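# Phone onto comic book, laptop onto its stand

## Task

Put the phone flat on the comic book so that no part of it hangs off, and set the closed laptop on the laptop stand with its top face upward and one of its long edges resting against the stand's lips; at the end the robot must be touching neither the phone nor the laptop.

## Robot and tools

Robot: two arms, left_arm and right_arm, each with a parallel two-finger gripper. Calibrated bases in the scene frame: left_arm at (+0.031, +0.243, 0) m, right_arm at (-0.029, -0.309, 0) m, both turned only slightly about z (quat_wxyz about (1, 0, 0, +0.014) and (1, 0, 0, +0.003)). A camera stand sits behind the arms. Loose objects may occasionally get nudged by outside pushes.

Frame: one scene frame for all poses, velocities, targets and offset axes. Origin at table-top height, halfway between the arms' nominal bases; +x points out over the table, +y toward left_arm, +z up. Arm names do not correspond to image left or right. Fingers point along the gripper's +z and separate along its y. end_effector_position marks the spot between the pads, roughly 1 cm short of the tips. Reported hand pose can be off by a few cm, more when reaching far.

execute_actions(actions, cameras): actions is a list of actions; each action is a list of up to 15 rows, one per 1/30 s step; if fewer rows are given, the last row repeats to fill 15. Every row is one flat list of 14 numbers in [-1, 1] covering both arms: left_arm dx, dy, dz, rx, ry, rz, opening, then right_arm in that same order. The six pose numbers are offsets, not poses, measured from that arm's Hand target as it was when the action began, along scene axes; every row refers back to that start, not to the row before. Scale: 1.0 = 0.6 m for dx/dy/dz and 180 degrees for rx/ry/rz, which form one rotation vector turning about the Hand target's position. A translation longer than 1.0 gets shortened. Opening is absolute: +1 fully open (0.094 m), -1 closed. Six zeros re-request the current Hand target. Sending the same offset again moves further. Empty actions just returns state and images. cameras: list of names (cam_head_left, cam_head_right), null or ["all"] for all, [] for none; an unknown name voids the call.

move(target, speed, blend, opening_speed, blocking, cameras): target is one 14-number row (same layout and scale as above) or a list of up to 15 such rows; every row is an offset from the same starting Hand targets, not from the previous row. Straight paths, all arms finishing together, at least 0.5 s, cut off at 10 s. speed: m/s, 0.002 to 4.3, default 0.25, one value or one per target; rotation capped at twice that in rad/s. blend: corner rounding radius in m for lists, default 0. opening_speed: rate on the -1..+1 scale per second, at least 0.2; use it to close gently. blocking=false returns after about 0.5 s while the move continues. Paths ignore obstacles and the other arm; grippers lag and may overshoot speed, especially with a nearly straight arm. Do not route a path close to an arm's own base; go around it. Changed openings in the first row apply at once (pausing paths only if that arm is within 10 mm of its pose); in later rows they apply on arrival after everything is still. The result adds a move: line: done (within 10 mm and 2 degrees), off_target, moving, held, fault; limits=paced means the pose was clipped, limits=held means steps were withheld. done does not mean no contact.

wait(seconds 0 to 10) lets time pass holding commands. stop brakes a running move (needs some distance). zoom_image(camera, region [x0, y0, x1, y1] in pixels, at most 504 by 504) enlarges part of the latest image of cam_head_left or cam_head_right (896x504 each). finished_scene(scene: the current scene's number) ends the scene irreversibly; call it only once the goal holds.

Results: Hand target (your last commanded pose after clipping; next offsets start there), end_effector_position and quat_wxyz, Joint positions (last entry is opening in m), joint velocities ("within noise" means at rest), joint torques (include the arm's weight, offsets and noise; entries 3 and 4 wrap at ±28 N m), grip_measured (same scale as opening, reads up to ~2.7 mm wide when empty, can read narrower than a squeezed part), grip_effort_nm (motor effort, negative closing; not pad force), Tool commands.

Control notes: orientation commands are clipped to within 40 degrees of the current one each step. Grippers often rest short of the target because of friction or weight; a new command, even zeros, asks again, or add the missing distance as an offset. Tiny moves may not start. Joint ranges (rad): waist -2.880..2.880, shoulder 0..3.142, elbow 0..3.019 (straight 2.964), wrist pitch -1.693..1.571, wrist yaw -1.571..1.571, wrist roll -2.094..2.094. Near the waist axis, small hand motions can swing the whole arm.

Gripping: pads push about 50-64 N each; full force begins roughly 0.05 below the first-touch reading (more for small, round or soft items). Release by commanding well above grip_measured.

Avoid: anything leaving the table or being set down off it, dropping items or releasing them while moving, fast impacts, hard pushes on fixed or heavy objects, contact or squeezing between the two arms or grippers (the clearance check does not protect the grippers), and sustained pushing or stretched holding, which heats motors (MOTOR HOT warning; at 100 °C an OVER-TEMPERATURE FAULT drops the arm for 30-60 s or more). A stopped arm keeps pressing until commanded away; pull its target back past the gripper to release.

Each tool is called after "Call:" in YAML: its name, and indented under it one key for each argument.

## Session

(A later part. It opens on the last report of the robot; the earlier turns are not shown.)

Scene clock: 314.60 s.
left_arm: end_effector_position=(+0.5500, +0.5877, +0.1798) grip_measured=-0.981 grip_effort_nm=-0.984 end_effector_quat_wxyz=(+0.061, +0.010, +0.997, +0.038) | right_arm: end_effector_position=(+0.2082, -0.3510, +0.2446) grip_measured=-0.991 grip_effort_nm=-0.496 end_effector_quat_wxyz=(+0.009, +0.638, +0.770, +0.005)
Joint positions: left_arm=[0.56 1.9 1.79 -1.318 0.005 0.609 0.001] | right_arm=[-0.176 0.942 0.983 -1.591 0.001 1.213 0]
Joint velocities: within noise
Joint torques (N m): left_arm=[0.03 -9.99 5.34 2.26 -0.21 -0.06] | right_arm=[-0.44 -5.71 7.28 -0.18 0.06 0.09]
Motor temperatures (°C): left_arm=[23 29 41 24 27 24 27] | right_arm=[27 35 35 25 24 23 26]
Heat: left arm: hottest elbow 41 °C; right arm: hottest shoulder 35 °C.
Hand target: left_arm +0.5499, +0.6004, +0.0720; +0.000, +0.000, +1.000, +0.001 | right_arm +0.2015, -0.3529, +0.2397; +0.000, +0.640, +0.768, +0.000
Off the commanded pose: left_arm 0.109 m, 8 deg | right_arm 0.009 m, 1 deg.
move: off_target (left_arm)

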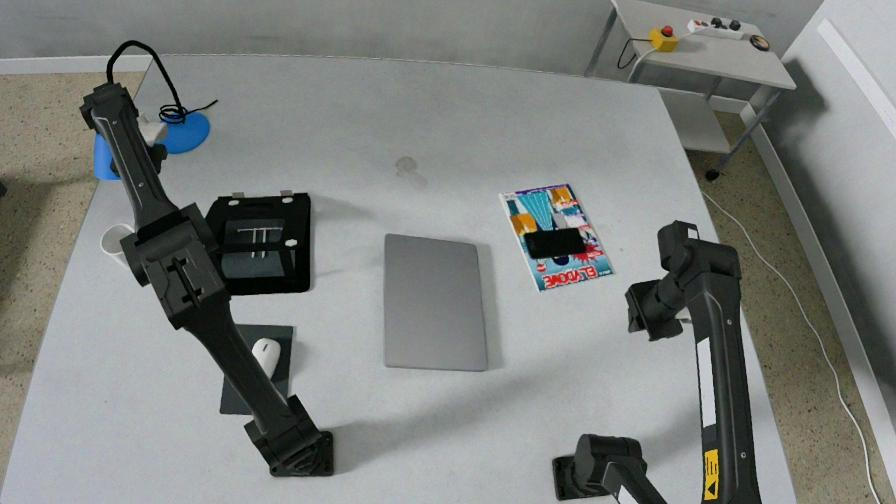

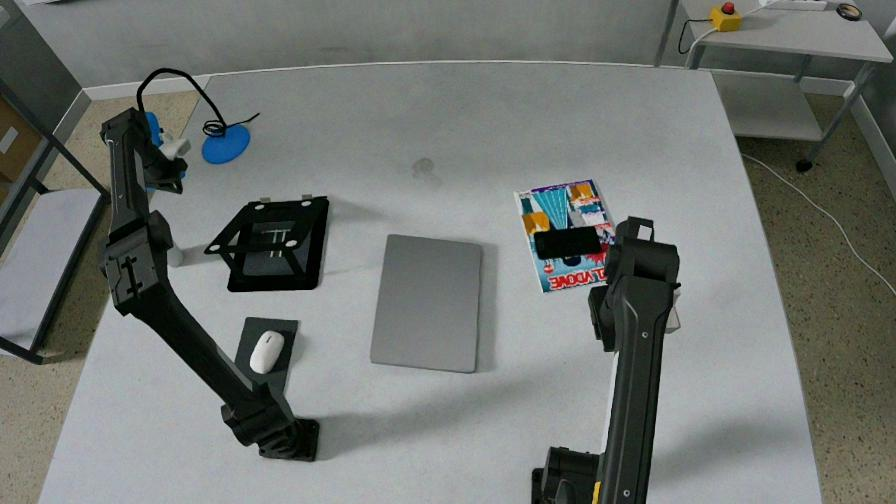

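Call:
move:
  target:
    - [0,0,0.3,0,0,0,-1,0,0,0,0,0,0,-1]
    - [-0.06,-0.333,0.25,0,0,0,-1,0,0,0,0,0,0,-1]
  speed: [0.15,0.3]

Call:
zoom_image:
  camera: "cam_head_left"
  region: [150, 100, 370, 320]

Call:
zoom_image:
  camera: "cam_head_right"
  region: [150, 100, 370, 320]

Scene clock: 326.10 s.
left_arm: end_effector_position=(+0.5153, +0.4014, +0.2151) grip_measured=-0.981 grip_effort_nm=-0.984 end_effector_quat_wxyz=(-0.011, +0.003, +1.000, -0.005) | right_arm: end_effector_position=(+0.2082, -0.3510, +0.2446) grip_measured=-0.991 grip_effort_nm=-0.496 end_effector_quat_wxyz=(+0.009, +0.638, +0.770, +0.005)
Joint positions: left_arm=[0.29 1.693 1.601 -1.502 0.002 0.325 0.001] | right_arm=[-0.176 0.942 0.983 -1.591 0.001 1.213 0]
Joint velocities: within noise
Joint torques (N m): left_arm=[-1.9 -19.43 9.25 0.61 -0.12 -0.04] | right_arm=[-0.38 -5.77 7.28 -0.2 0.06 0.09]
Motor temperatures (°C): left_arm=[23 29 40 24 27 24 27] | right_arm=[27 34 34 25 24 23 26]
Heat: left arm: hottest elbow 40 °C; right arm: hottest shoulder 34 °C.
Hand target: left_arm +0.5139, +0.4006, +0.2219; +0.000, +0.000, +1.000, +0.001 | right_arm +0.2015, -0.3529, +0.2397; +0.000, +0.640, +0.768, +0.000
Off the commanded pose: left_arm 0.007 m, 1 deg | right_arm 0.009 m, 1 deg.
move: done

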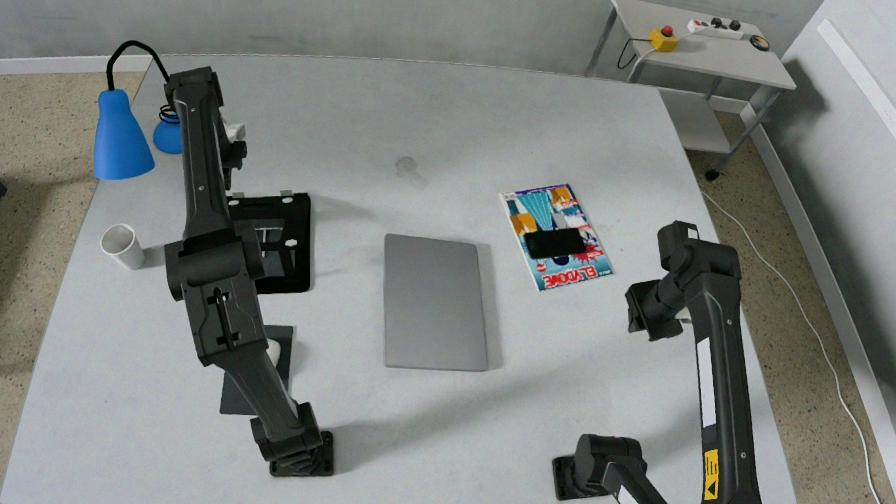

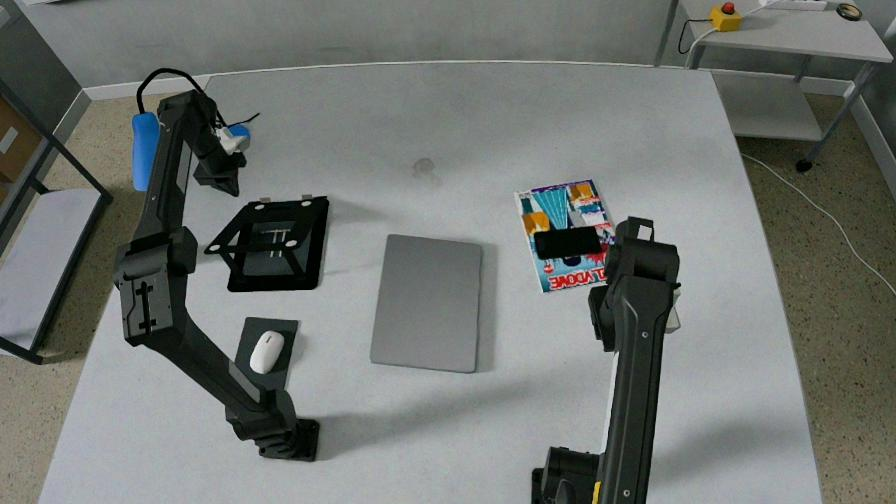

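Scaled by 2.291.

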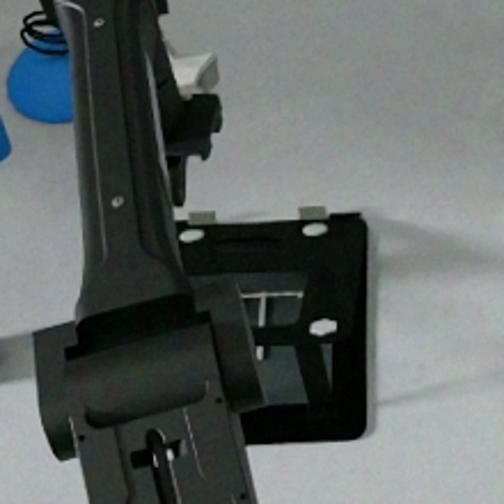

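Scaled by 2.291.

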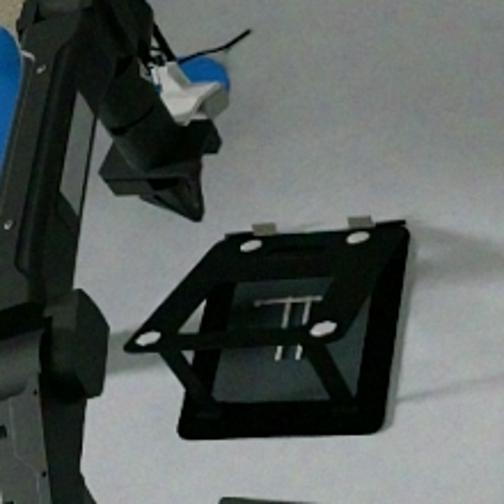

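Call:
move:
  target:
    - [-0.02,-0.03,-0.19,0,0,0,-1,0,0,0,0,0,0,-1]
  speed: [0.2]

Call:
zoom_image:
  camera: "cam_head_left"
  region: [180, 160, 340, 320]

Call:
zoom_image:
  camera: "cam_head_right"
  region: [180, 160, 340, 320]

Scene clock: 332.43 s.
left_arm: end_effector_position=(+0.5003, +0.3885, +0.1145) grip_measured=-0.981 grip_effort_nm=-0.979 end_effector_quat_wxyz=(+0.002, -0.002, +1.000, +0.000) | right_arm: end_effector_position=(+0.2082, -0.3510, +0.2446) grip_measured=-0.991 grip_effort_nm=-0.491 end_effector_quat_wxyz=(+0.009, +0.638, +0.770, +0.005)
Joint positions: left_arm=[0.274 1.689 1.324 -1.202 0.002 0.298 0.001] | right_arm=[-0.176 0.942 0.983 -1.591 0.001 1.213 0]
Joint velocities: within noise
Joint torques (N m): left_arm=[-3.08 -16.44 8.94 0.76 -0.09 -0.09] | right_arm=[-0.32 -5.77 7.28 -0.2 0.07 0.08]
Motor temperatures (°C): left_arm=[23 29 39 24 27 24 28] | right_arm=[27 34 34 25 24 23 26]
Heat: left arm: hottest elbow 39 °C; right arm: hottest shoulder 34 °C.
Hand target: left_arm +0.5019, +0.3827, +0.1079; +0.000, +0.000, +1.000, +0.001 | right_arm +0.2015, -0.3529, +0.2397; +0.000, +0.640, +0.768, +0.000
Off the commanded pose: left_arm 0.009 m, 0 deg | right_arm 0.009 m, 1 deg.
move: done

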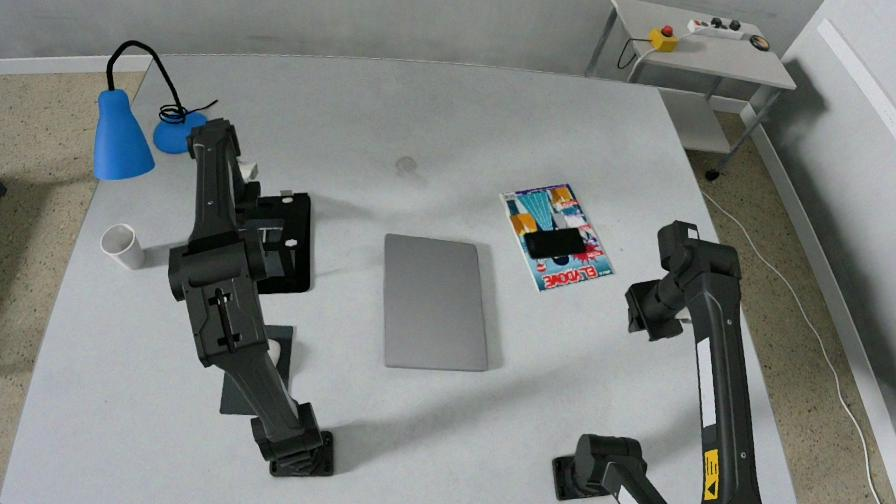

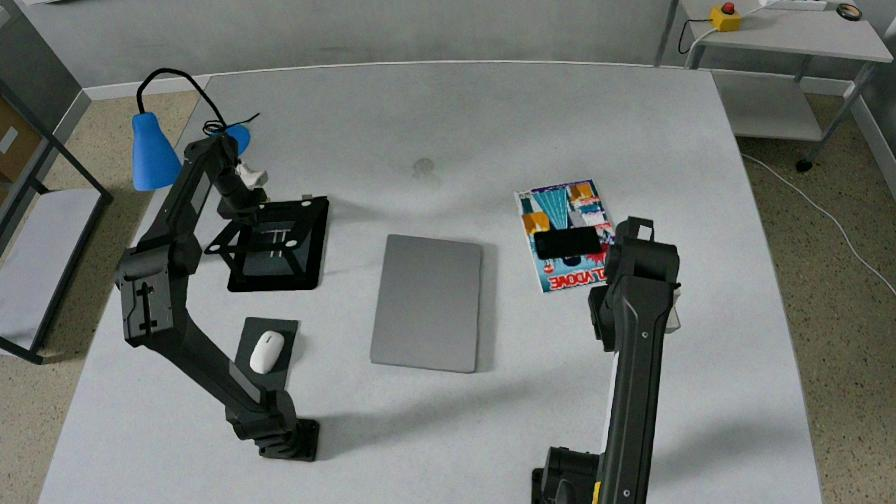

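Scaled by 3.150.

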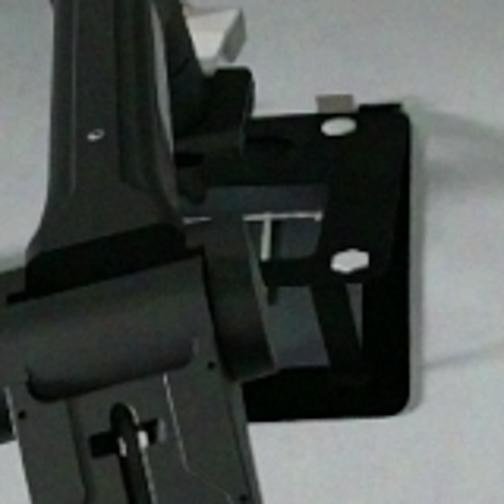

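Scaled by 3.150.

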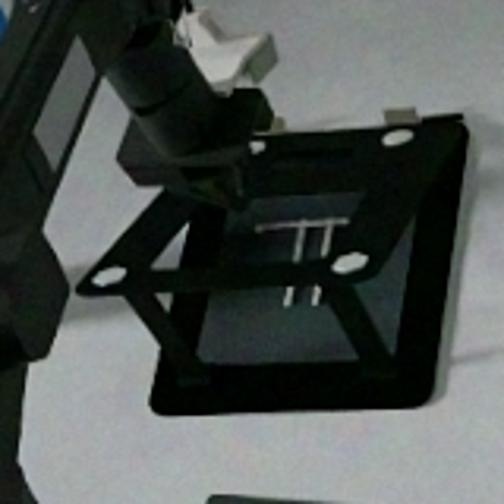

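Call:
move:
  target:
    - [-0.018,-0.035,0,0,0,0,-1,0,0,0,0,0,0,-1]
    - [-0.018,-0.035,-0.085,0,0,0,-1,0,0,0,0,0,0,-1]
  speed: [0.15,0.08]

Call:
zoom_image:
  camera: "cam_head_right"
  region: [180, 160, 340, 320]

Scene clock: 337.10 s.
left_arm: end_effector_position=(+0.4909, +0.3656, +0.0637) grip_measured=-0.981 grip_effort_nm=-0.979 end_effector_quat_wxyz=(+0.003, -0.001, +1.000, +0.000) | right_arm: end_effector_position=(+0.2082, -0.3510, +0.2446) grip_measured=-0.991 grip_effort_nm=-0.496 end_effector_quat_wxyz=(+0.009, +0.638, +0.770, +0.005)
Joint positions: left_arm=[0.234 1.708 1.203 -1.061 0.002 0.261 0.001] | right_arm=[-0.176 0.942 0.983 -1.591 0.001 1.213 0]
Joint velocities: within noise
Joint torques (N m): left_arm=[-1.44 -15.5 8.14 0.87 -0.11 -0.07] | right_arm=[-0.26 -5.71 7.28 -0.2 0.06 0.09]
Motor temperatures (°C): left_arm=[23 29 39 24 27 24 28] | right_arm=[27 33 34 25 24 23 26]
Heat: left arm: hottest elbow 39 °C; right arm: hottest elbow 34 °C.
Hand target: left_arm +0.4910, +0.3616, +0.0569; +0.000, +0.000, +1.000, +0.001 | right_arm +0.2015, -0.3529, +0.2397; +0.000, +0.640, +0.768, +0.000
Off the commanded pose: left_arm 0.008 m, 0 deg | right_arm 0.009 m, 1 deg.
move: done

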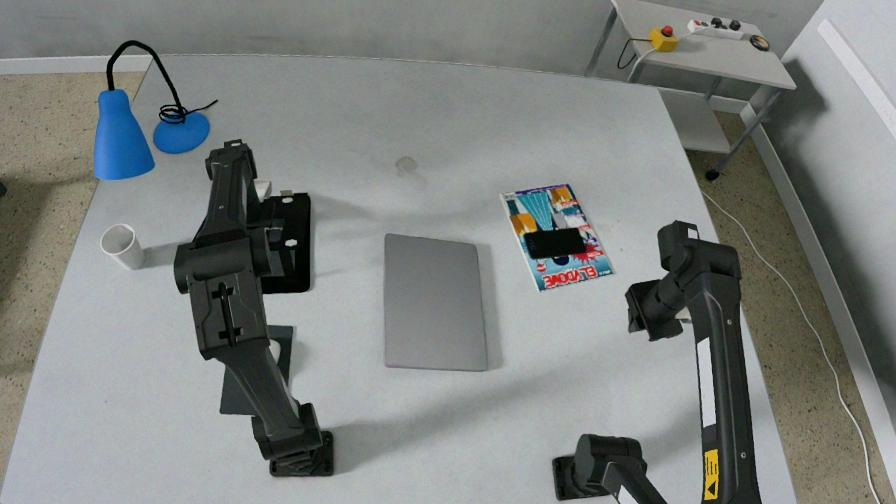

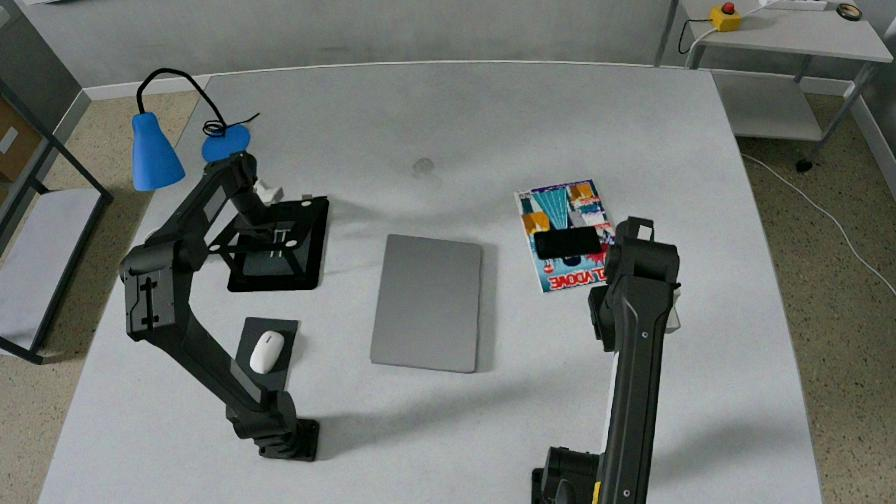

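Scaled by 3.150.

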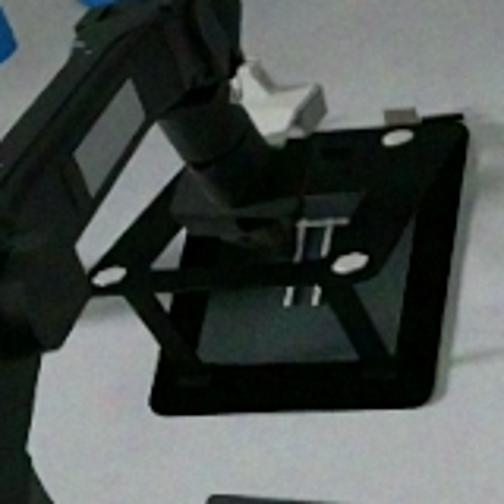

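Call:
move:
  target:
    - [0,-0.3,-0.012,0,0,0,-1,0,0,0,0,0,0,-1]
  speed: 0.12

Call:
zoom_image:
  camera: "cam_head_right"
  region: [180, 160, 380, 340]

Scene clock: 342.10 s.
left_arm: end_effector_position=(+0.4915, +0.1958, +0.0512) grip_measured=-0.982 grip_effort_nm=-0.969 end_effector_quat_wxyz=(-0.003, -0.006, +1.000, +0.003) | right_arm: end_effector_position=(+0.2082, -0.3510, +0.2446) grip_measured=-0.991 grip_effort_nm=-0.496 end_effector_quat_wxyz=(+0.009, +0.638, +0.770, +0.005)
Joint positions: left_arm=[-0.131 1.701 1.157 -1.034 -0.006 -0.115 0.001] | right_arm=[-0.176 0.942 0.983 -1.591 0.001 1.213 0]
Joint velocities: within noise
Joint torques (N m): left_arm=[-3.55 -16.62 8.43 0.87 0.13 -0.21] | right_arm=[-0.38 -5.71 7.28 -0.17 0.05 0.09]
Motor temperatures (°C): left_arm=[23 29 38 24 27 24 28] | right_arm=[27 33 34 25 24 23 26]
Heat: left arm: hottest elbow 38 °C; right arm: hottest elbow 34 °C.
Hand target: left_arm +0.4911, +0.1815, +0.0497; +0.000, +0.000, +1.000, +0.001 | right_arm +0.2015, -0.3529, +0.2397; +0.000, +0.640, +0.768, +0.000
Off the commanded pose: left_arm 0.014 m, 1 deg | right_arm 0.009 m, 1 deg.
move: off_target (left_arm)

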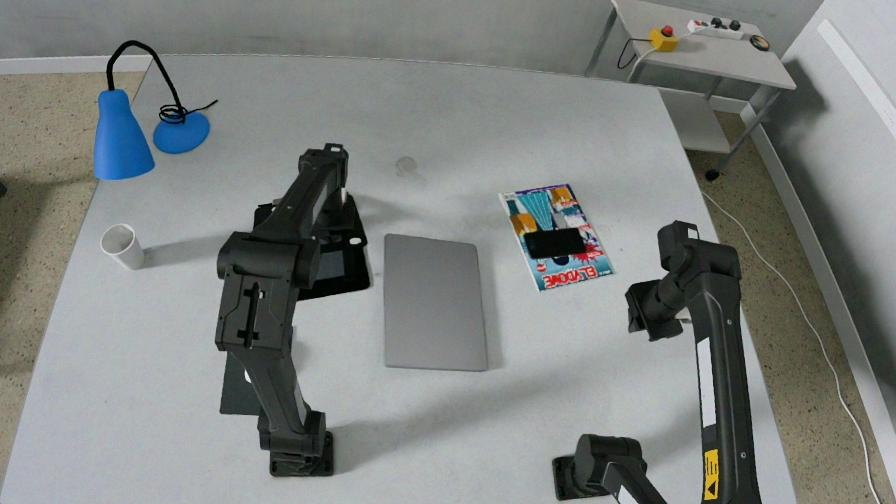

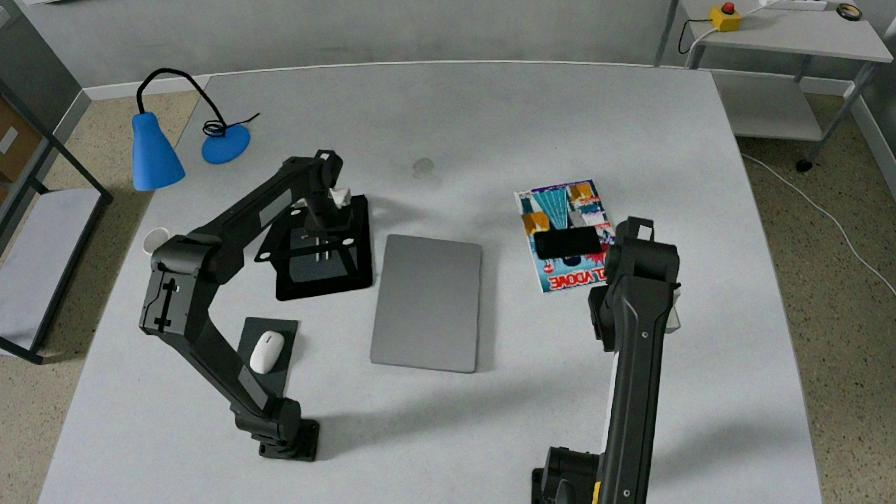

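Scaled by 2.520.

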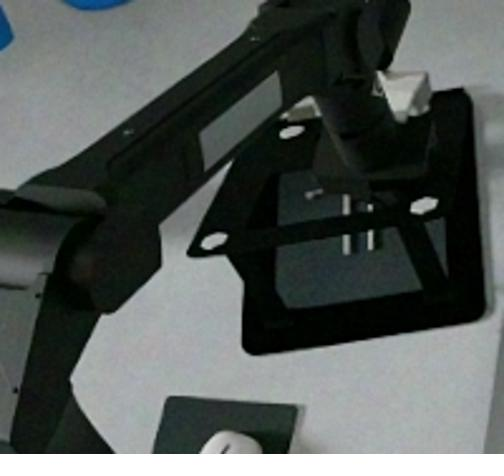

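Call:
move:
  target:
    - [0,0,0.27,0,0,0,-1,-0.06,0.2,0,0,0,0.2,-1]
    - [0.215,-0.317,0.27,0,0,0,1,-0.09,0.545,0,0,0,0.442,1]
  speed: [0.2,0.35]

Scene clock: 371.03 s.
left_arm: end_effector_position=(+0.6062, +0.0002, +0.1925) grip_measured=+0.997 grip_effort_nm=0.134 end_effector_quat_wxyz=(-0.022, +0.001, +1.000, +0.009) | right_arm: end_effector_position=(+0.1382, -0.0457, +0.2214) grip_measured=+0.998 grip_effort_nm=0.066 end_effector_quat_wxyz=(-0.014, +0.009, +1.000, -0.022)
Joint positions: left_arm=[-0.427 2.042 2.05 -1.625 0.001 -0.395 0.094] | right_arm=[1.001 1.192 1.091 -1.522 -0.001 1.024 0.094]
Joint velocities: within noise
Joint torques (N m): left_arm=[-2.67 -21.36 16.87 -0.09 -0.1 -0.08] | right_arm=[1.2 -8.18 12.64 0.31 0.13 0.09]
Motor temperatures (°C): left_arm=[23 29 38 24 27 24 28] | right_arm=[27 32 35 25 24 23 26]
Heat: left arm: hottest elbow 38 °C; right arm: hottest elbow 35 °C.
Hand target: left_arm +0.6201, -0.0086, +0.2119; +0.000, +0.000, +1.000, +0.000 | right_arm +0.1474, -0.0259, +0.2397; +0.000, +0.000, +1.000, +0.000
Off the commanded pose: left_arm 0.025 m, 3 deg | right_arm 0.029 m, 3 deg.
move: off_target (left_arm, right_arm); target 2's new opening was sent with right_arm's hand 0.029 m and 3 deg from that target

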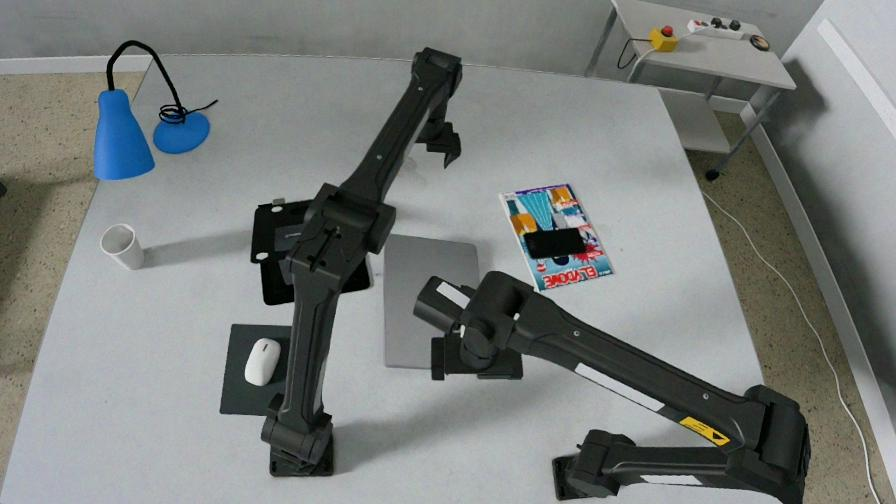

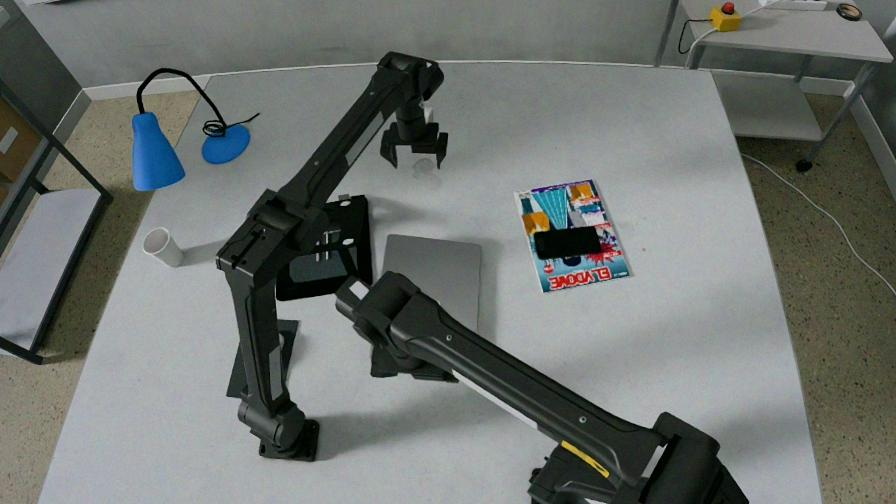

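Call:
move:
  target:
    - [0.0,-0.01,-0.15,0,0.083,0,1,-0.01,0.01,-0.18,0,-0.083,0,1]
    - [0.0,-0.01,-0.3,0,0.083,0,1,-0.01,0.01,-0.345,0,-0.083,0,1]
  speed: [0.25,0.12]

Scene clock: 375.37 s.
left_arm: end_effector_position=(+0.6144, -0.0205, +0.0379) grip_measured=+0.998 grip_effort_nm=0.125 end_effector_quat_wxyz=(-0.130, +0.002, +0.991, +0.004) | right_arm: end_effector_position=(+0.1461, -0.0191, +0.0411) grip_measured=+0.999 grip_effort_nm=0.066 end_effector_quat_wxyz=(+0.132, +0.004, +0.991, +0.006)
Joint positions: left_arm=[-0.427 2.314 2.087 -1.59 0.092 -0.382 0.094] | right_arm=[1.146 1.347 0.693 -0.796 0.237 1.144 0.094]
Joint velocities: within noise
Joint torques (N m): left_arm=[-0.79 -23.71 9.96 0.01 0.18 0.11] | right_arm=[1.44 -8.76 6.05 0.69 0.31 0.22]
Motor temperatures (°C): left_arm=[23 30 38 24 27 24 28] | right_arm=[27 32 36 25 24 23 26]
Heat: left arm: hottest elbow 38 °C; right arm: hottest elbow 36 °C.
Hand target: left_arm +0.6200, -0.0145, +0.0318; -0.130, +0.000, +0.992, +0.001 | right_arm +0.1414, -0.0199, +0.0326; +0.130, +0.000, +0.991, +0.000
Off the commanded pose: left_arm 0.010 m, 0 deg | right_arm 0.010 m, 1 deg.
move: done

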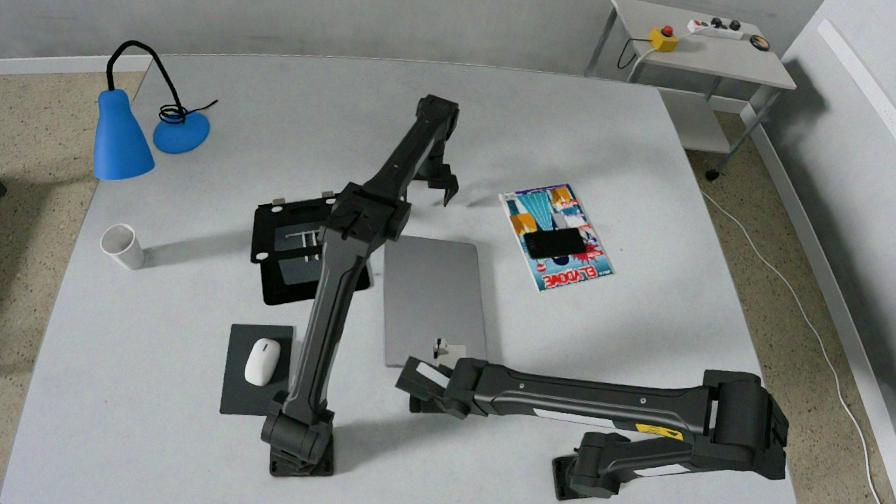

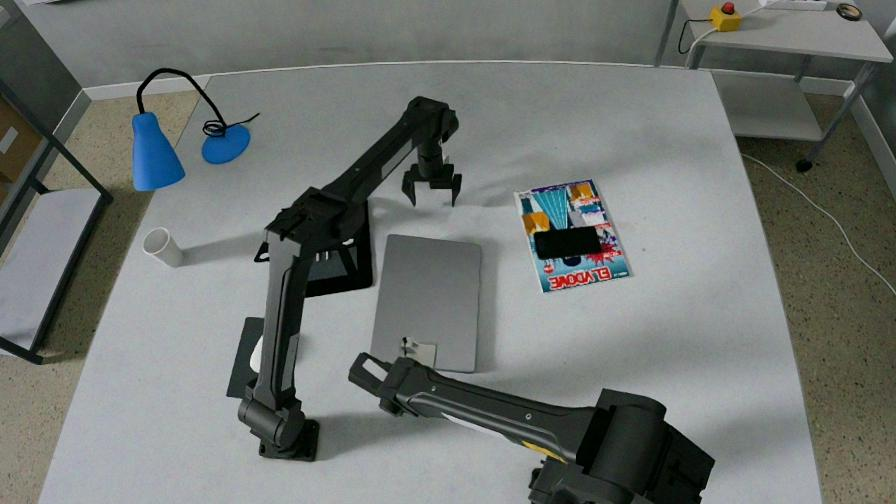

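Call:
move:
  target:
    - [-0.05,0.005,-0.024,0,0,0,1,0.04,0,-0.026,0,0,0,1]
    - [-0.1,0.005,-0.024,0,0,0,1,0.09,0,-0.026,0,0,0,1]
  speed: [0.1,0.06]

Call:
zoom_image:
  camera: "cam_head_left"
  region: [360, 160, 560, 430]

Call:
zoom_image:
  camera: "cam_head_right"
  region: [330, 160, 530, 430]

Scene clock: 379.70 s.
left_arm: end_effector_position=(+0.5679, -0.0031, +0.0151) grip_measured=+0.998 grip_effort_nm=0.125 end_effector_quat_wxyz=(-0.132, -0.004, +0.991, +0.001) | right_arm: end_effector_position=(+0.1842, -0.0311, +0.0145) grip_measured=+0.999 grip_effort_nm=0.066 end_effector_quat_wxyz=(+0.126, -0.003, +0.992, -0.008)
Joint positions: left_arm=[-0.427 2.19 1.801 -1.426 0.101 -0.395 0.094] | right_arm=[1.024 1.436 0.693 -0.709 0.224 1.01 0.094]
Joint velocities: within noise
Joint torques (N m): left_arm=[-2.49 -25.35 7.42 0.21 0.09 -0.07] | right_arm=[-0.32 -9.58 8.42 0.7 0.15 0.11]
Motor temperatures (°C): left_arm=[23 30 38 24 27 24 28] | right_arm=[27 32 36 25 24 23 26]
Heat: left arm: hottest elbow 38 °C; right arm: hottest elbow 36 °C.
Hand target: left_arm +0.5602, -0.0116, +0.0174; -0.129, +0.000, +0.992, +0.001 | right_arm +0.1954, -0.0199, +0.0170; +0.130, +0.000, +0.991, +0.000
Off the commanded pose: left_arm 0.012 m, 1 deg | right_arm 0.016 m, 1 deg.
move: off_target (left_arm, right_arm)

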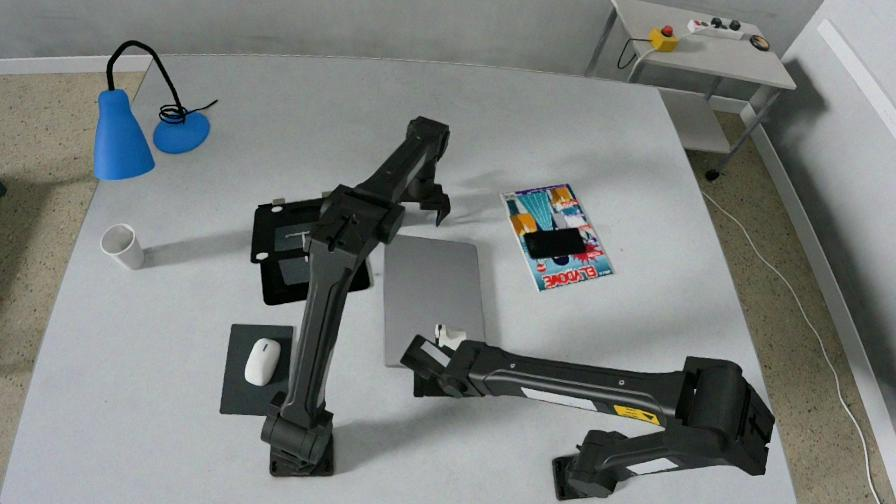

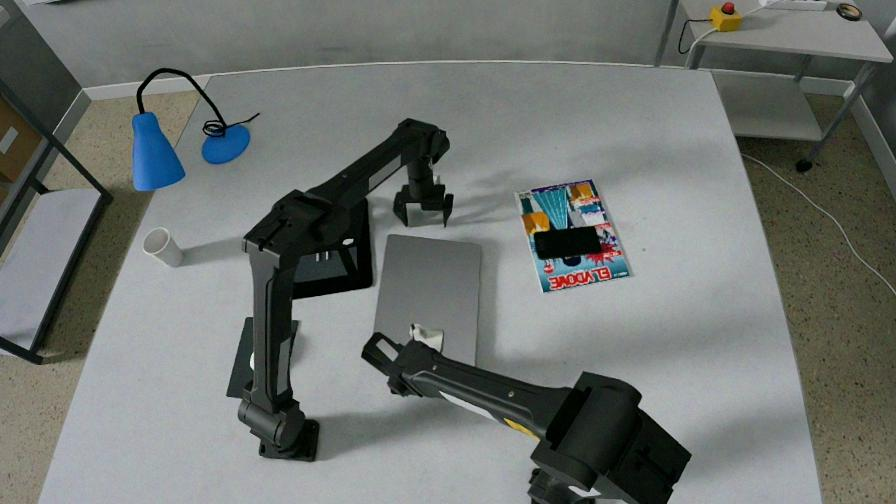

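Scaled by 1.867.

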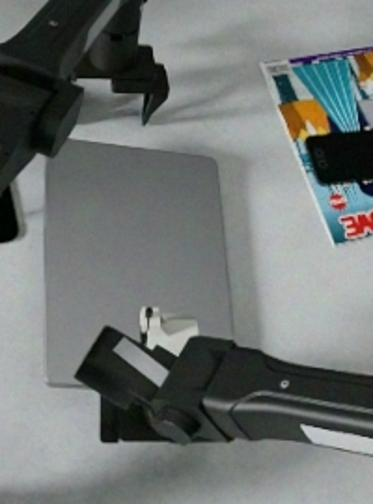

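Scaled by 1.867.

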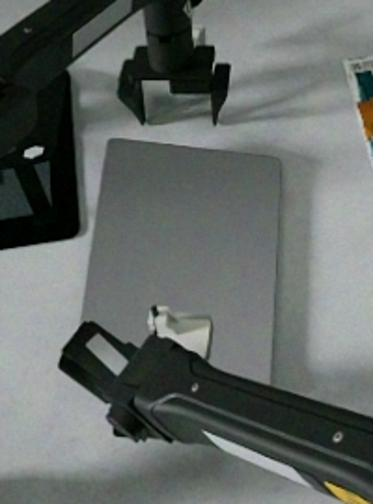

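Call:
move:
  target:
    - [-0.075,-0.03,0.004,0,0,0,1,0.06,0.0,0.004,0,0,0,1]
  speed: [0.05]

Call:
zoom_image:
  camera: "cam_head_left"
  region: [360, 160, 560, 430]

Call:
zoom_image:
  camera: "cam_head_right"
  region: [330, 160, 530, 430]

Scene clock: 384.47 s.
left_arm: end_effector_position=(+0.5266, -0.0200, +0.0144) grip_measured=+0.998 grip_effort_nm=0.120 end_effector_quat_wxyz=(-0.130, -0.001, +0.992, +0.000) | right_arm: end_effector_position=(+0.1979, -0.0337, +0.0138) grip_measured=+0.999 grip_effort_nm=0.066 end_effector_quat_wxyz=(+0.112, -0.024, +0.993, -0.006)
Joint positions: left_arm=[-0.48 2.11 1.66 -1.357 0.112 -0.441 0.094] | right_arm=[0.971 1.45 0.709 -0.708 0.189 0.917 0.094]
Joint velocities: within noise
Joint torques (N m): left_arm=[-3.37 -23.59 6.8 0.08 0.19 -0.19] | right_arm=[-2.49 -8.12 10.84 0.77 0.89 0.15]
Motor temperatures (°C): left_arm=[23 30 37 24 27 24 28] | right_arm=[27 32 36 25 24 23 26]
Heat: left arm: hottest elbow 37 °C; right arm: hottest elbow 36 °C.
Hand target: left_arm +0.5150, -0.0296, +0.0196; -0.130, +0.000, +0.992, +0.001 | right_arm +0.2314, -0.0199, +0.0195; +0.130, +0.000, +0.991, +0.000
Off the commanded pose: left_arm 0.016 m, 0 deg | right_arm 0.037 m, 3 deg.
move: off_target (left_arm, right_arm)

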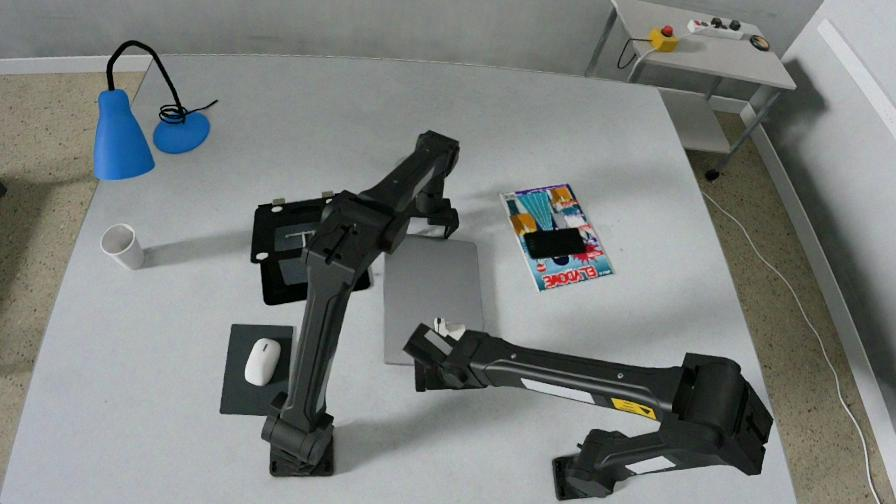

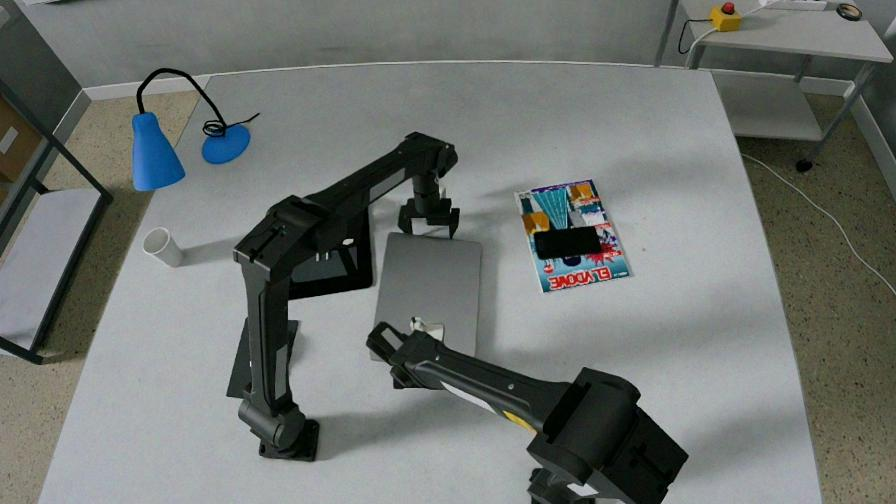

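Scaled by 1.867.

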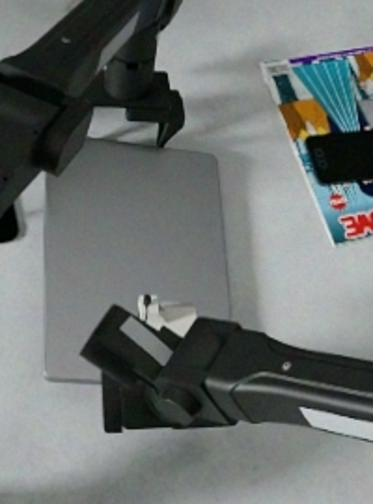

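Scaled by 1.867.

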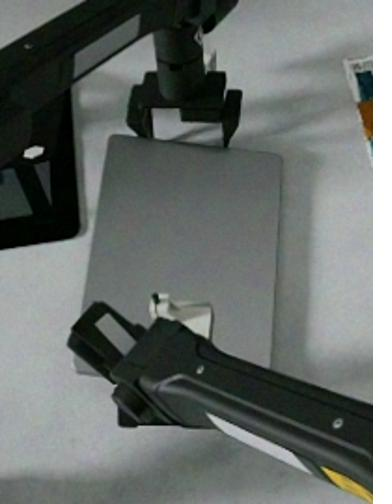

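Call:
move:
  target:
    - [-0.08,0.0,0,0,0,0,1,0.05,0.0,0,0,0,0,1]
  speed: [0.05]
  cameras: []

Scene clock: 389.40 s.
left_arm: end_effector_position=(+0.5244, -0.0142, +0.0237) grip_measured=+0.998 grip_effort_nm=0.105 end_effector_quat_wxyz=(-0.074, +0.007, +0.997, -0.013) | right_arm: end_effector_position=(+0.2015, -0.0362, +0.0140) grip_measured=+0.999 grip_effort_nm=0.061 end_effector_quat_wxyz=(+0.091, -0.047, +0.995, -0.007)
Joint positions: left_arm=[-0.481 2.016 1.544 -1.221 0.086 -0.432 0.094] | right_arm=[0.939 1.459 0.726 -0.733 0.15 0.841 0.094]
Joint velocities: within noise
Joint torques (N m): left_arm=[-5.01 -23.18 3.48 -2.4 1.25 -0.55] | right_arm=[-4.6 -6.77 12.57 1.61 1.89 0.28]
Motor temperatures (°C): left_arm=[23 30 37 24 27 24 27] | right_arm=[27 32 37 25 24 23 26]
Heat: left arm: hottest elbow 37 °C; right arm: hottest elbow 37 °C.
Hand target: left_arm +0.4671, -0.0296, +0.0199; -0.129, +0.000, +0.992, +0.001 | right_arm +0.2614, -0.0198, +0.0194; +0.130, +0.000, +0.991, +0.000
Off the commanded pose: left_arm 0.060 m, 7 deg | right_arm 0.062 m, 7 deg.
move: off_target (left_arm, right_arm)
No camera images: "cameras" was empty.

Call:
move:
  target:
    - [-0.05,0.0,-0.01,0,0.0,0,1,0.05,0.0,0,0,0,0,1]
    - [-0.05,0,0.1,0,0,0,1,0.05,0,0.1,0,0,0,1]
  speed: [0.05,0.05]

Call:
zoom_image:
  camera: "cam_head_left"
  region: [360, 160, 560, 430]

Call:
zoom_image:
  camera: "cam_head_right"
  region: [330, 160, 530, 430]

Scene clock: 395.07 s.
left_arm: end_effector_position=(+0.4990, +0.0013, +0.0700) grip_measured=+0.999 grip_effort_nm=0.081 end_effector_quat_wxyz=(-0.066, +0.008, +0.998, -0.008) | right_arm: end_effector_position=(+0.2072, -0.0716, +0.0291) grip_measured=+0.999 grip_effort_nm=0.046 end_effector_quat_wxyz=(+0.036, -0.079, +0.994, -0.066)
Joint positions: left_arm=[-0.481 1.888 1.476 -1.271 0.07 -0.433 0.094] | right_arm=[0.86 1.459 0.782 -0.938 0.144 0.71 0.094]
Joint velocities: within noise
Joint torques (N m): left_arm=[-7.82 -22.42 6.68 -4.03 1.93 -0.83] | right_arm=[-3.31 -13.92 16.81 1.98 1.5 0.9]
Motor temperatures (°C): left_arm=[23 30 36 24 28 24 27] | right_arm=[27 32 38 25 26 23 25]
Heat: left arm: hottest elbow 36 °C; right arm: hottest elbow 38 °C.
Hand target: left_arm +0.4371, -0.0295, +0.0797; -0.130, +0.000, +0.992, +0.001 | right_arm +0.2914, -0.0199, +0.0795; +0.130, +0.000, +0.991, +0.000
Off the commanded pose: left_arm 0.070 m, 7 deg | right_arm 0.111 m, 16 deg.
move: off_target (left_arm, right_arm)

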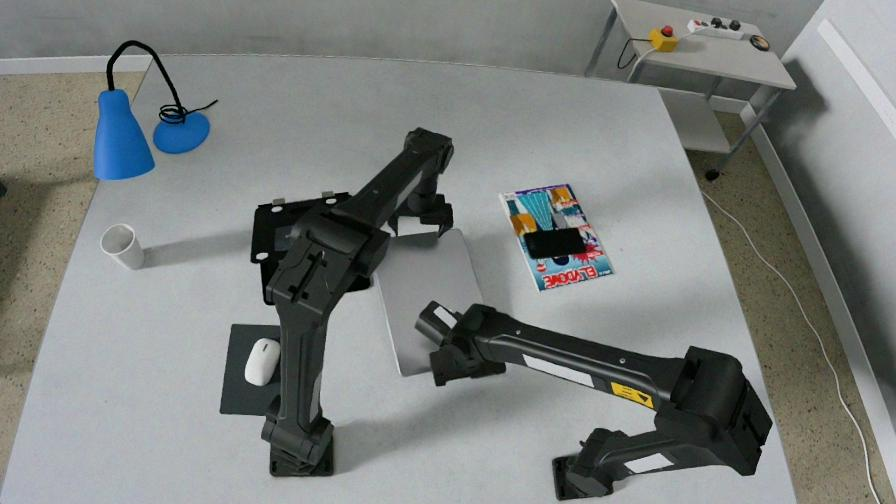

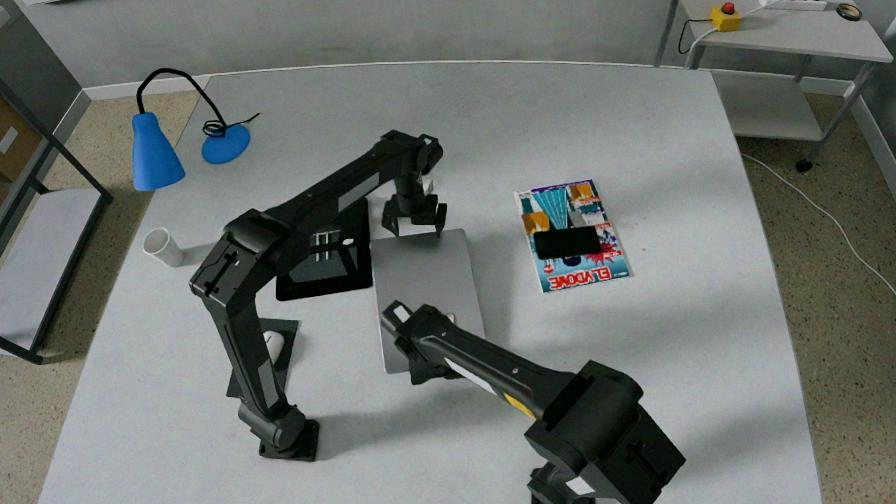

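Scaled by 1.867.

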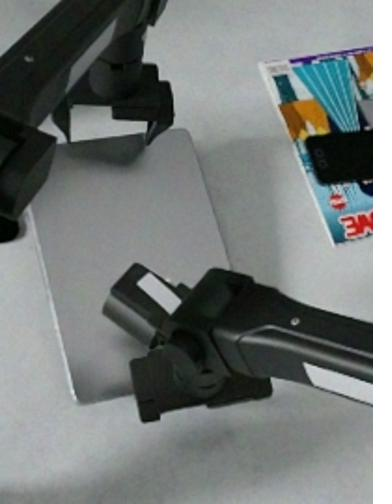

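Scaled by 1.867.

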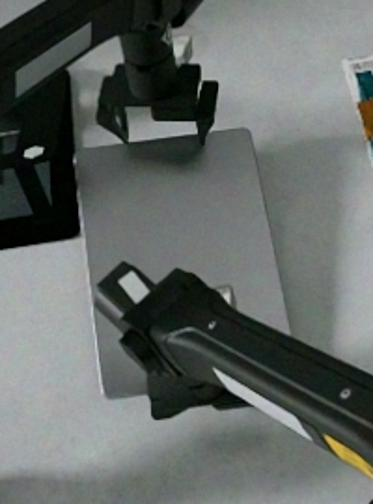

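Call:
move:
  target:
    - [0.078,0.037,-0.098,0,0,0.044,1,-0.075,-0.037,-0.092,0,0,0.044,1]
    - [0.017,0.103,-0.098,0,0,0.194,1,-0.08,-0.153,-0.092,0,0,0.194,1]
  speed: [0.06,0.08]

Call:
zoom_image:
  camera: "cam_head_left"
  region: [330, 180, 560, 430]

Call:
zoom_image:
  camera: "cam_head_right"
  region: [330, 180, 560, 430]

Scene clock: 409.37 s.
left_arm: end_effector_position=(+0.4936, +0.0447, +0.0519) grip_measured=+0.999 grip_effort_nm=0.090 end_effector_quat_wxyz=(-0.061, -0.275, +0.958, -0.057) | right_arm: end_effector_position=(+0.2293, -0.1190, +0.0171) grip_measured=+0.999 grip_effort_nm=0.022 end_effector_quat_wxyz=(+0.095, -0.293, +0.951, +0.028)
Joint positions: left_arm=[-0.376 1.807 1.301 -1.096 0.163 -0.904 0.094] | right_arm=[0.638 1.3 0.575 -0.647 0.012 0.044 0.094]
Joint velocities: within noise
Joint torques (N m): left_arm=[-4.78 -15.97 3.19 -0.76 1.84 -0.73] | right_arm=[-0.26 -9.88 6.98 2 -0.13 -0.11]
Motor temperatures (°C): left_arm=[23 31 35 24 31 24 27] | right_arm=[27 33 41 25 27 24 25]
Heat: left arm: hottest elbow 35 °C; right arm: hottest elbow 41 °C.
Hand target: left_arm +0.4473, +0.0322, +0.0210; -0.124, -0.298, +0.946, -0.038 | right_arm +0.2434, -0.1118, +0.0243; +0.124, -0.297, +0.946, +0.039
Off the commanded pose: left_arm 0.057 m, 8 deg | right_arm 0.017 m, 4 deg.
move: off_target (left_arm, right_arm)

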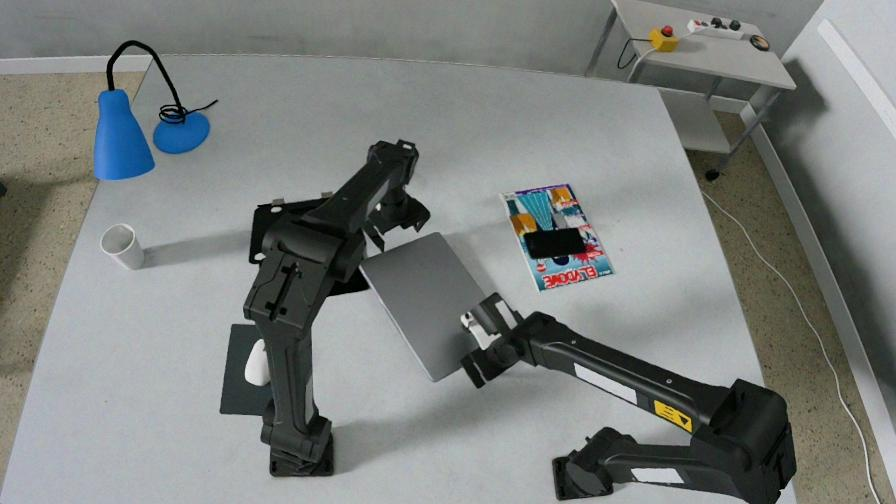

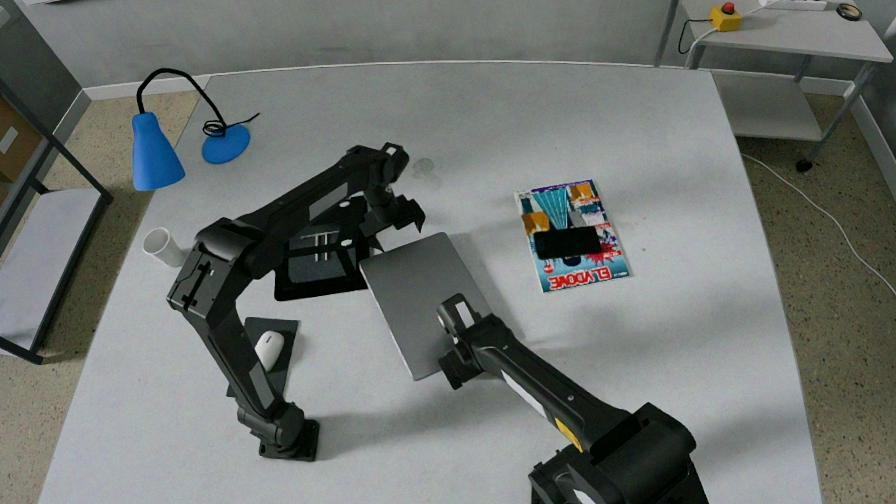

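Scaled by 2.016.

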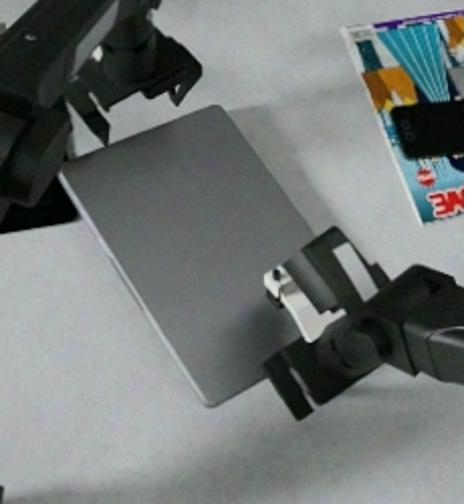

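Scaled by 2.016.

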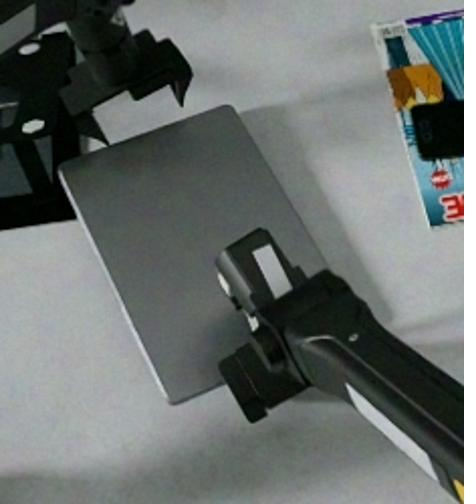

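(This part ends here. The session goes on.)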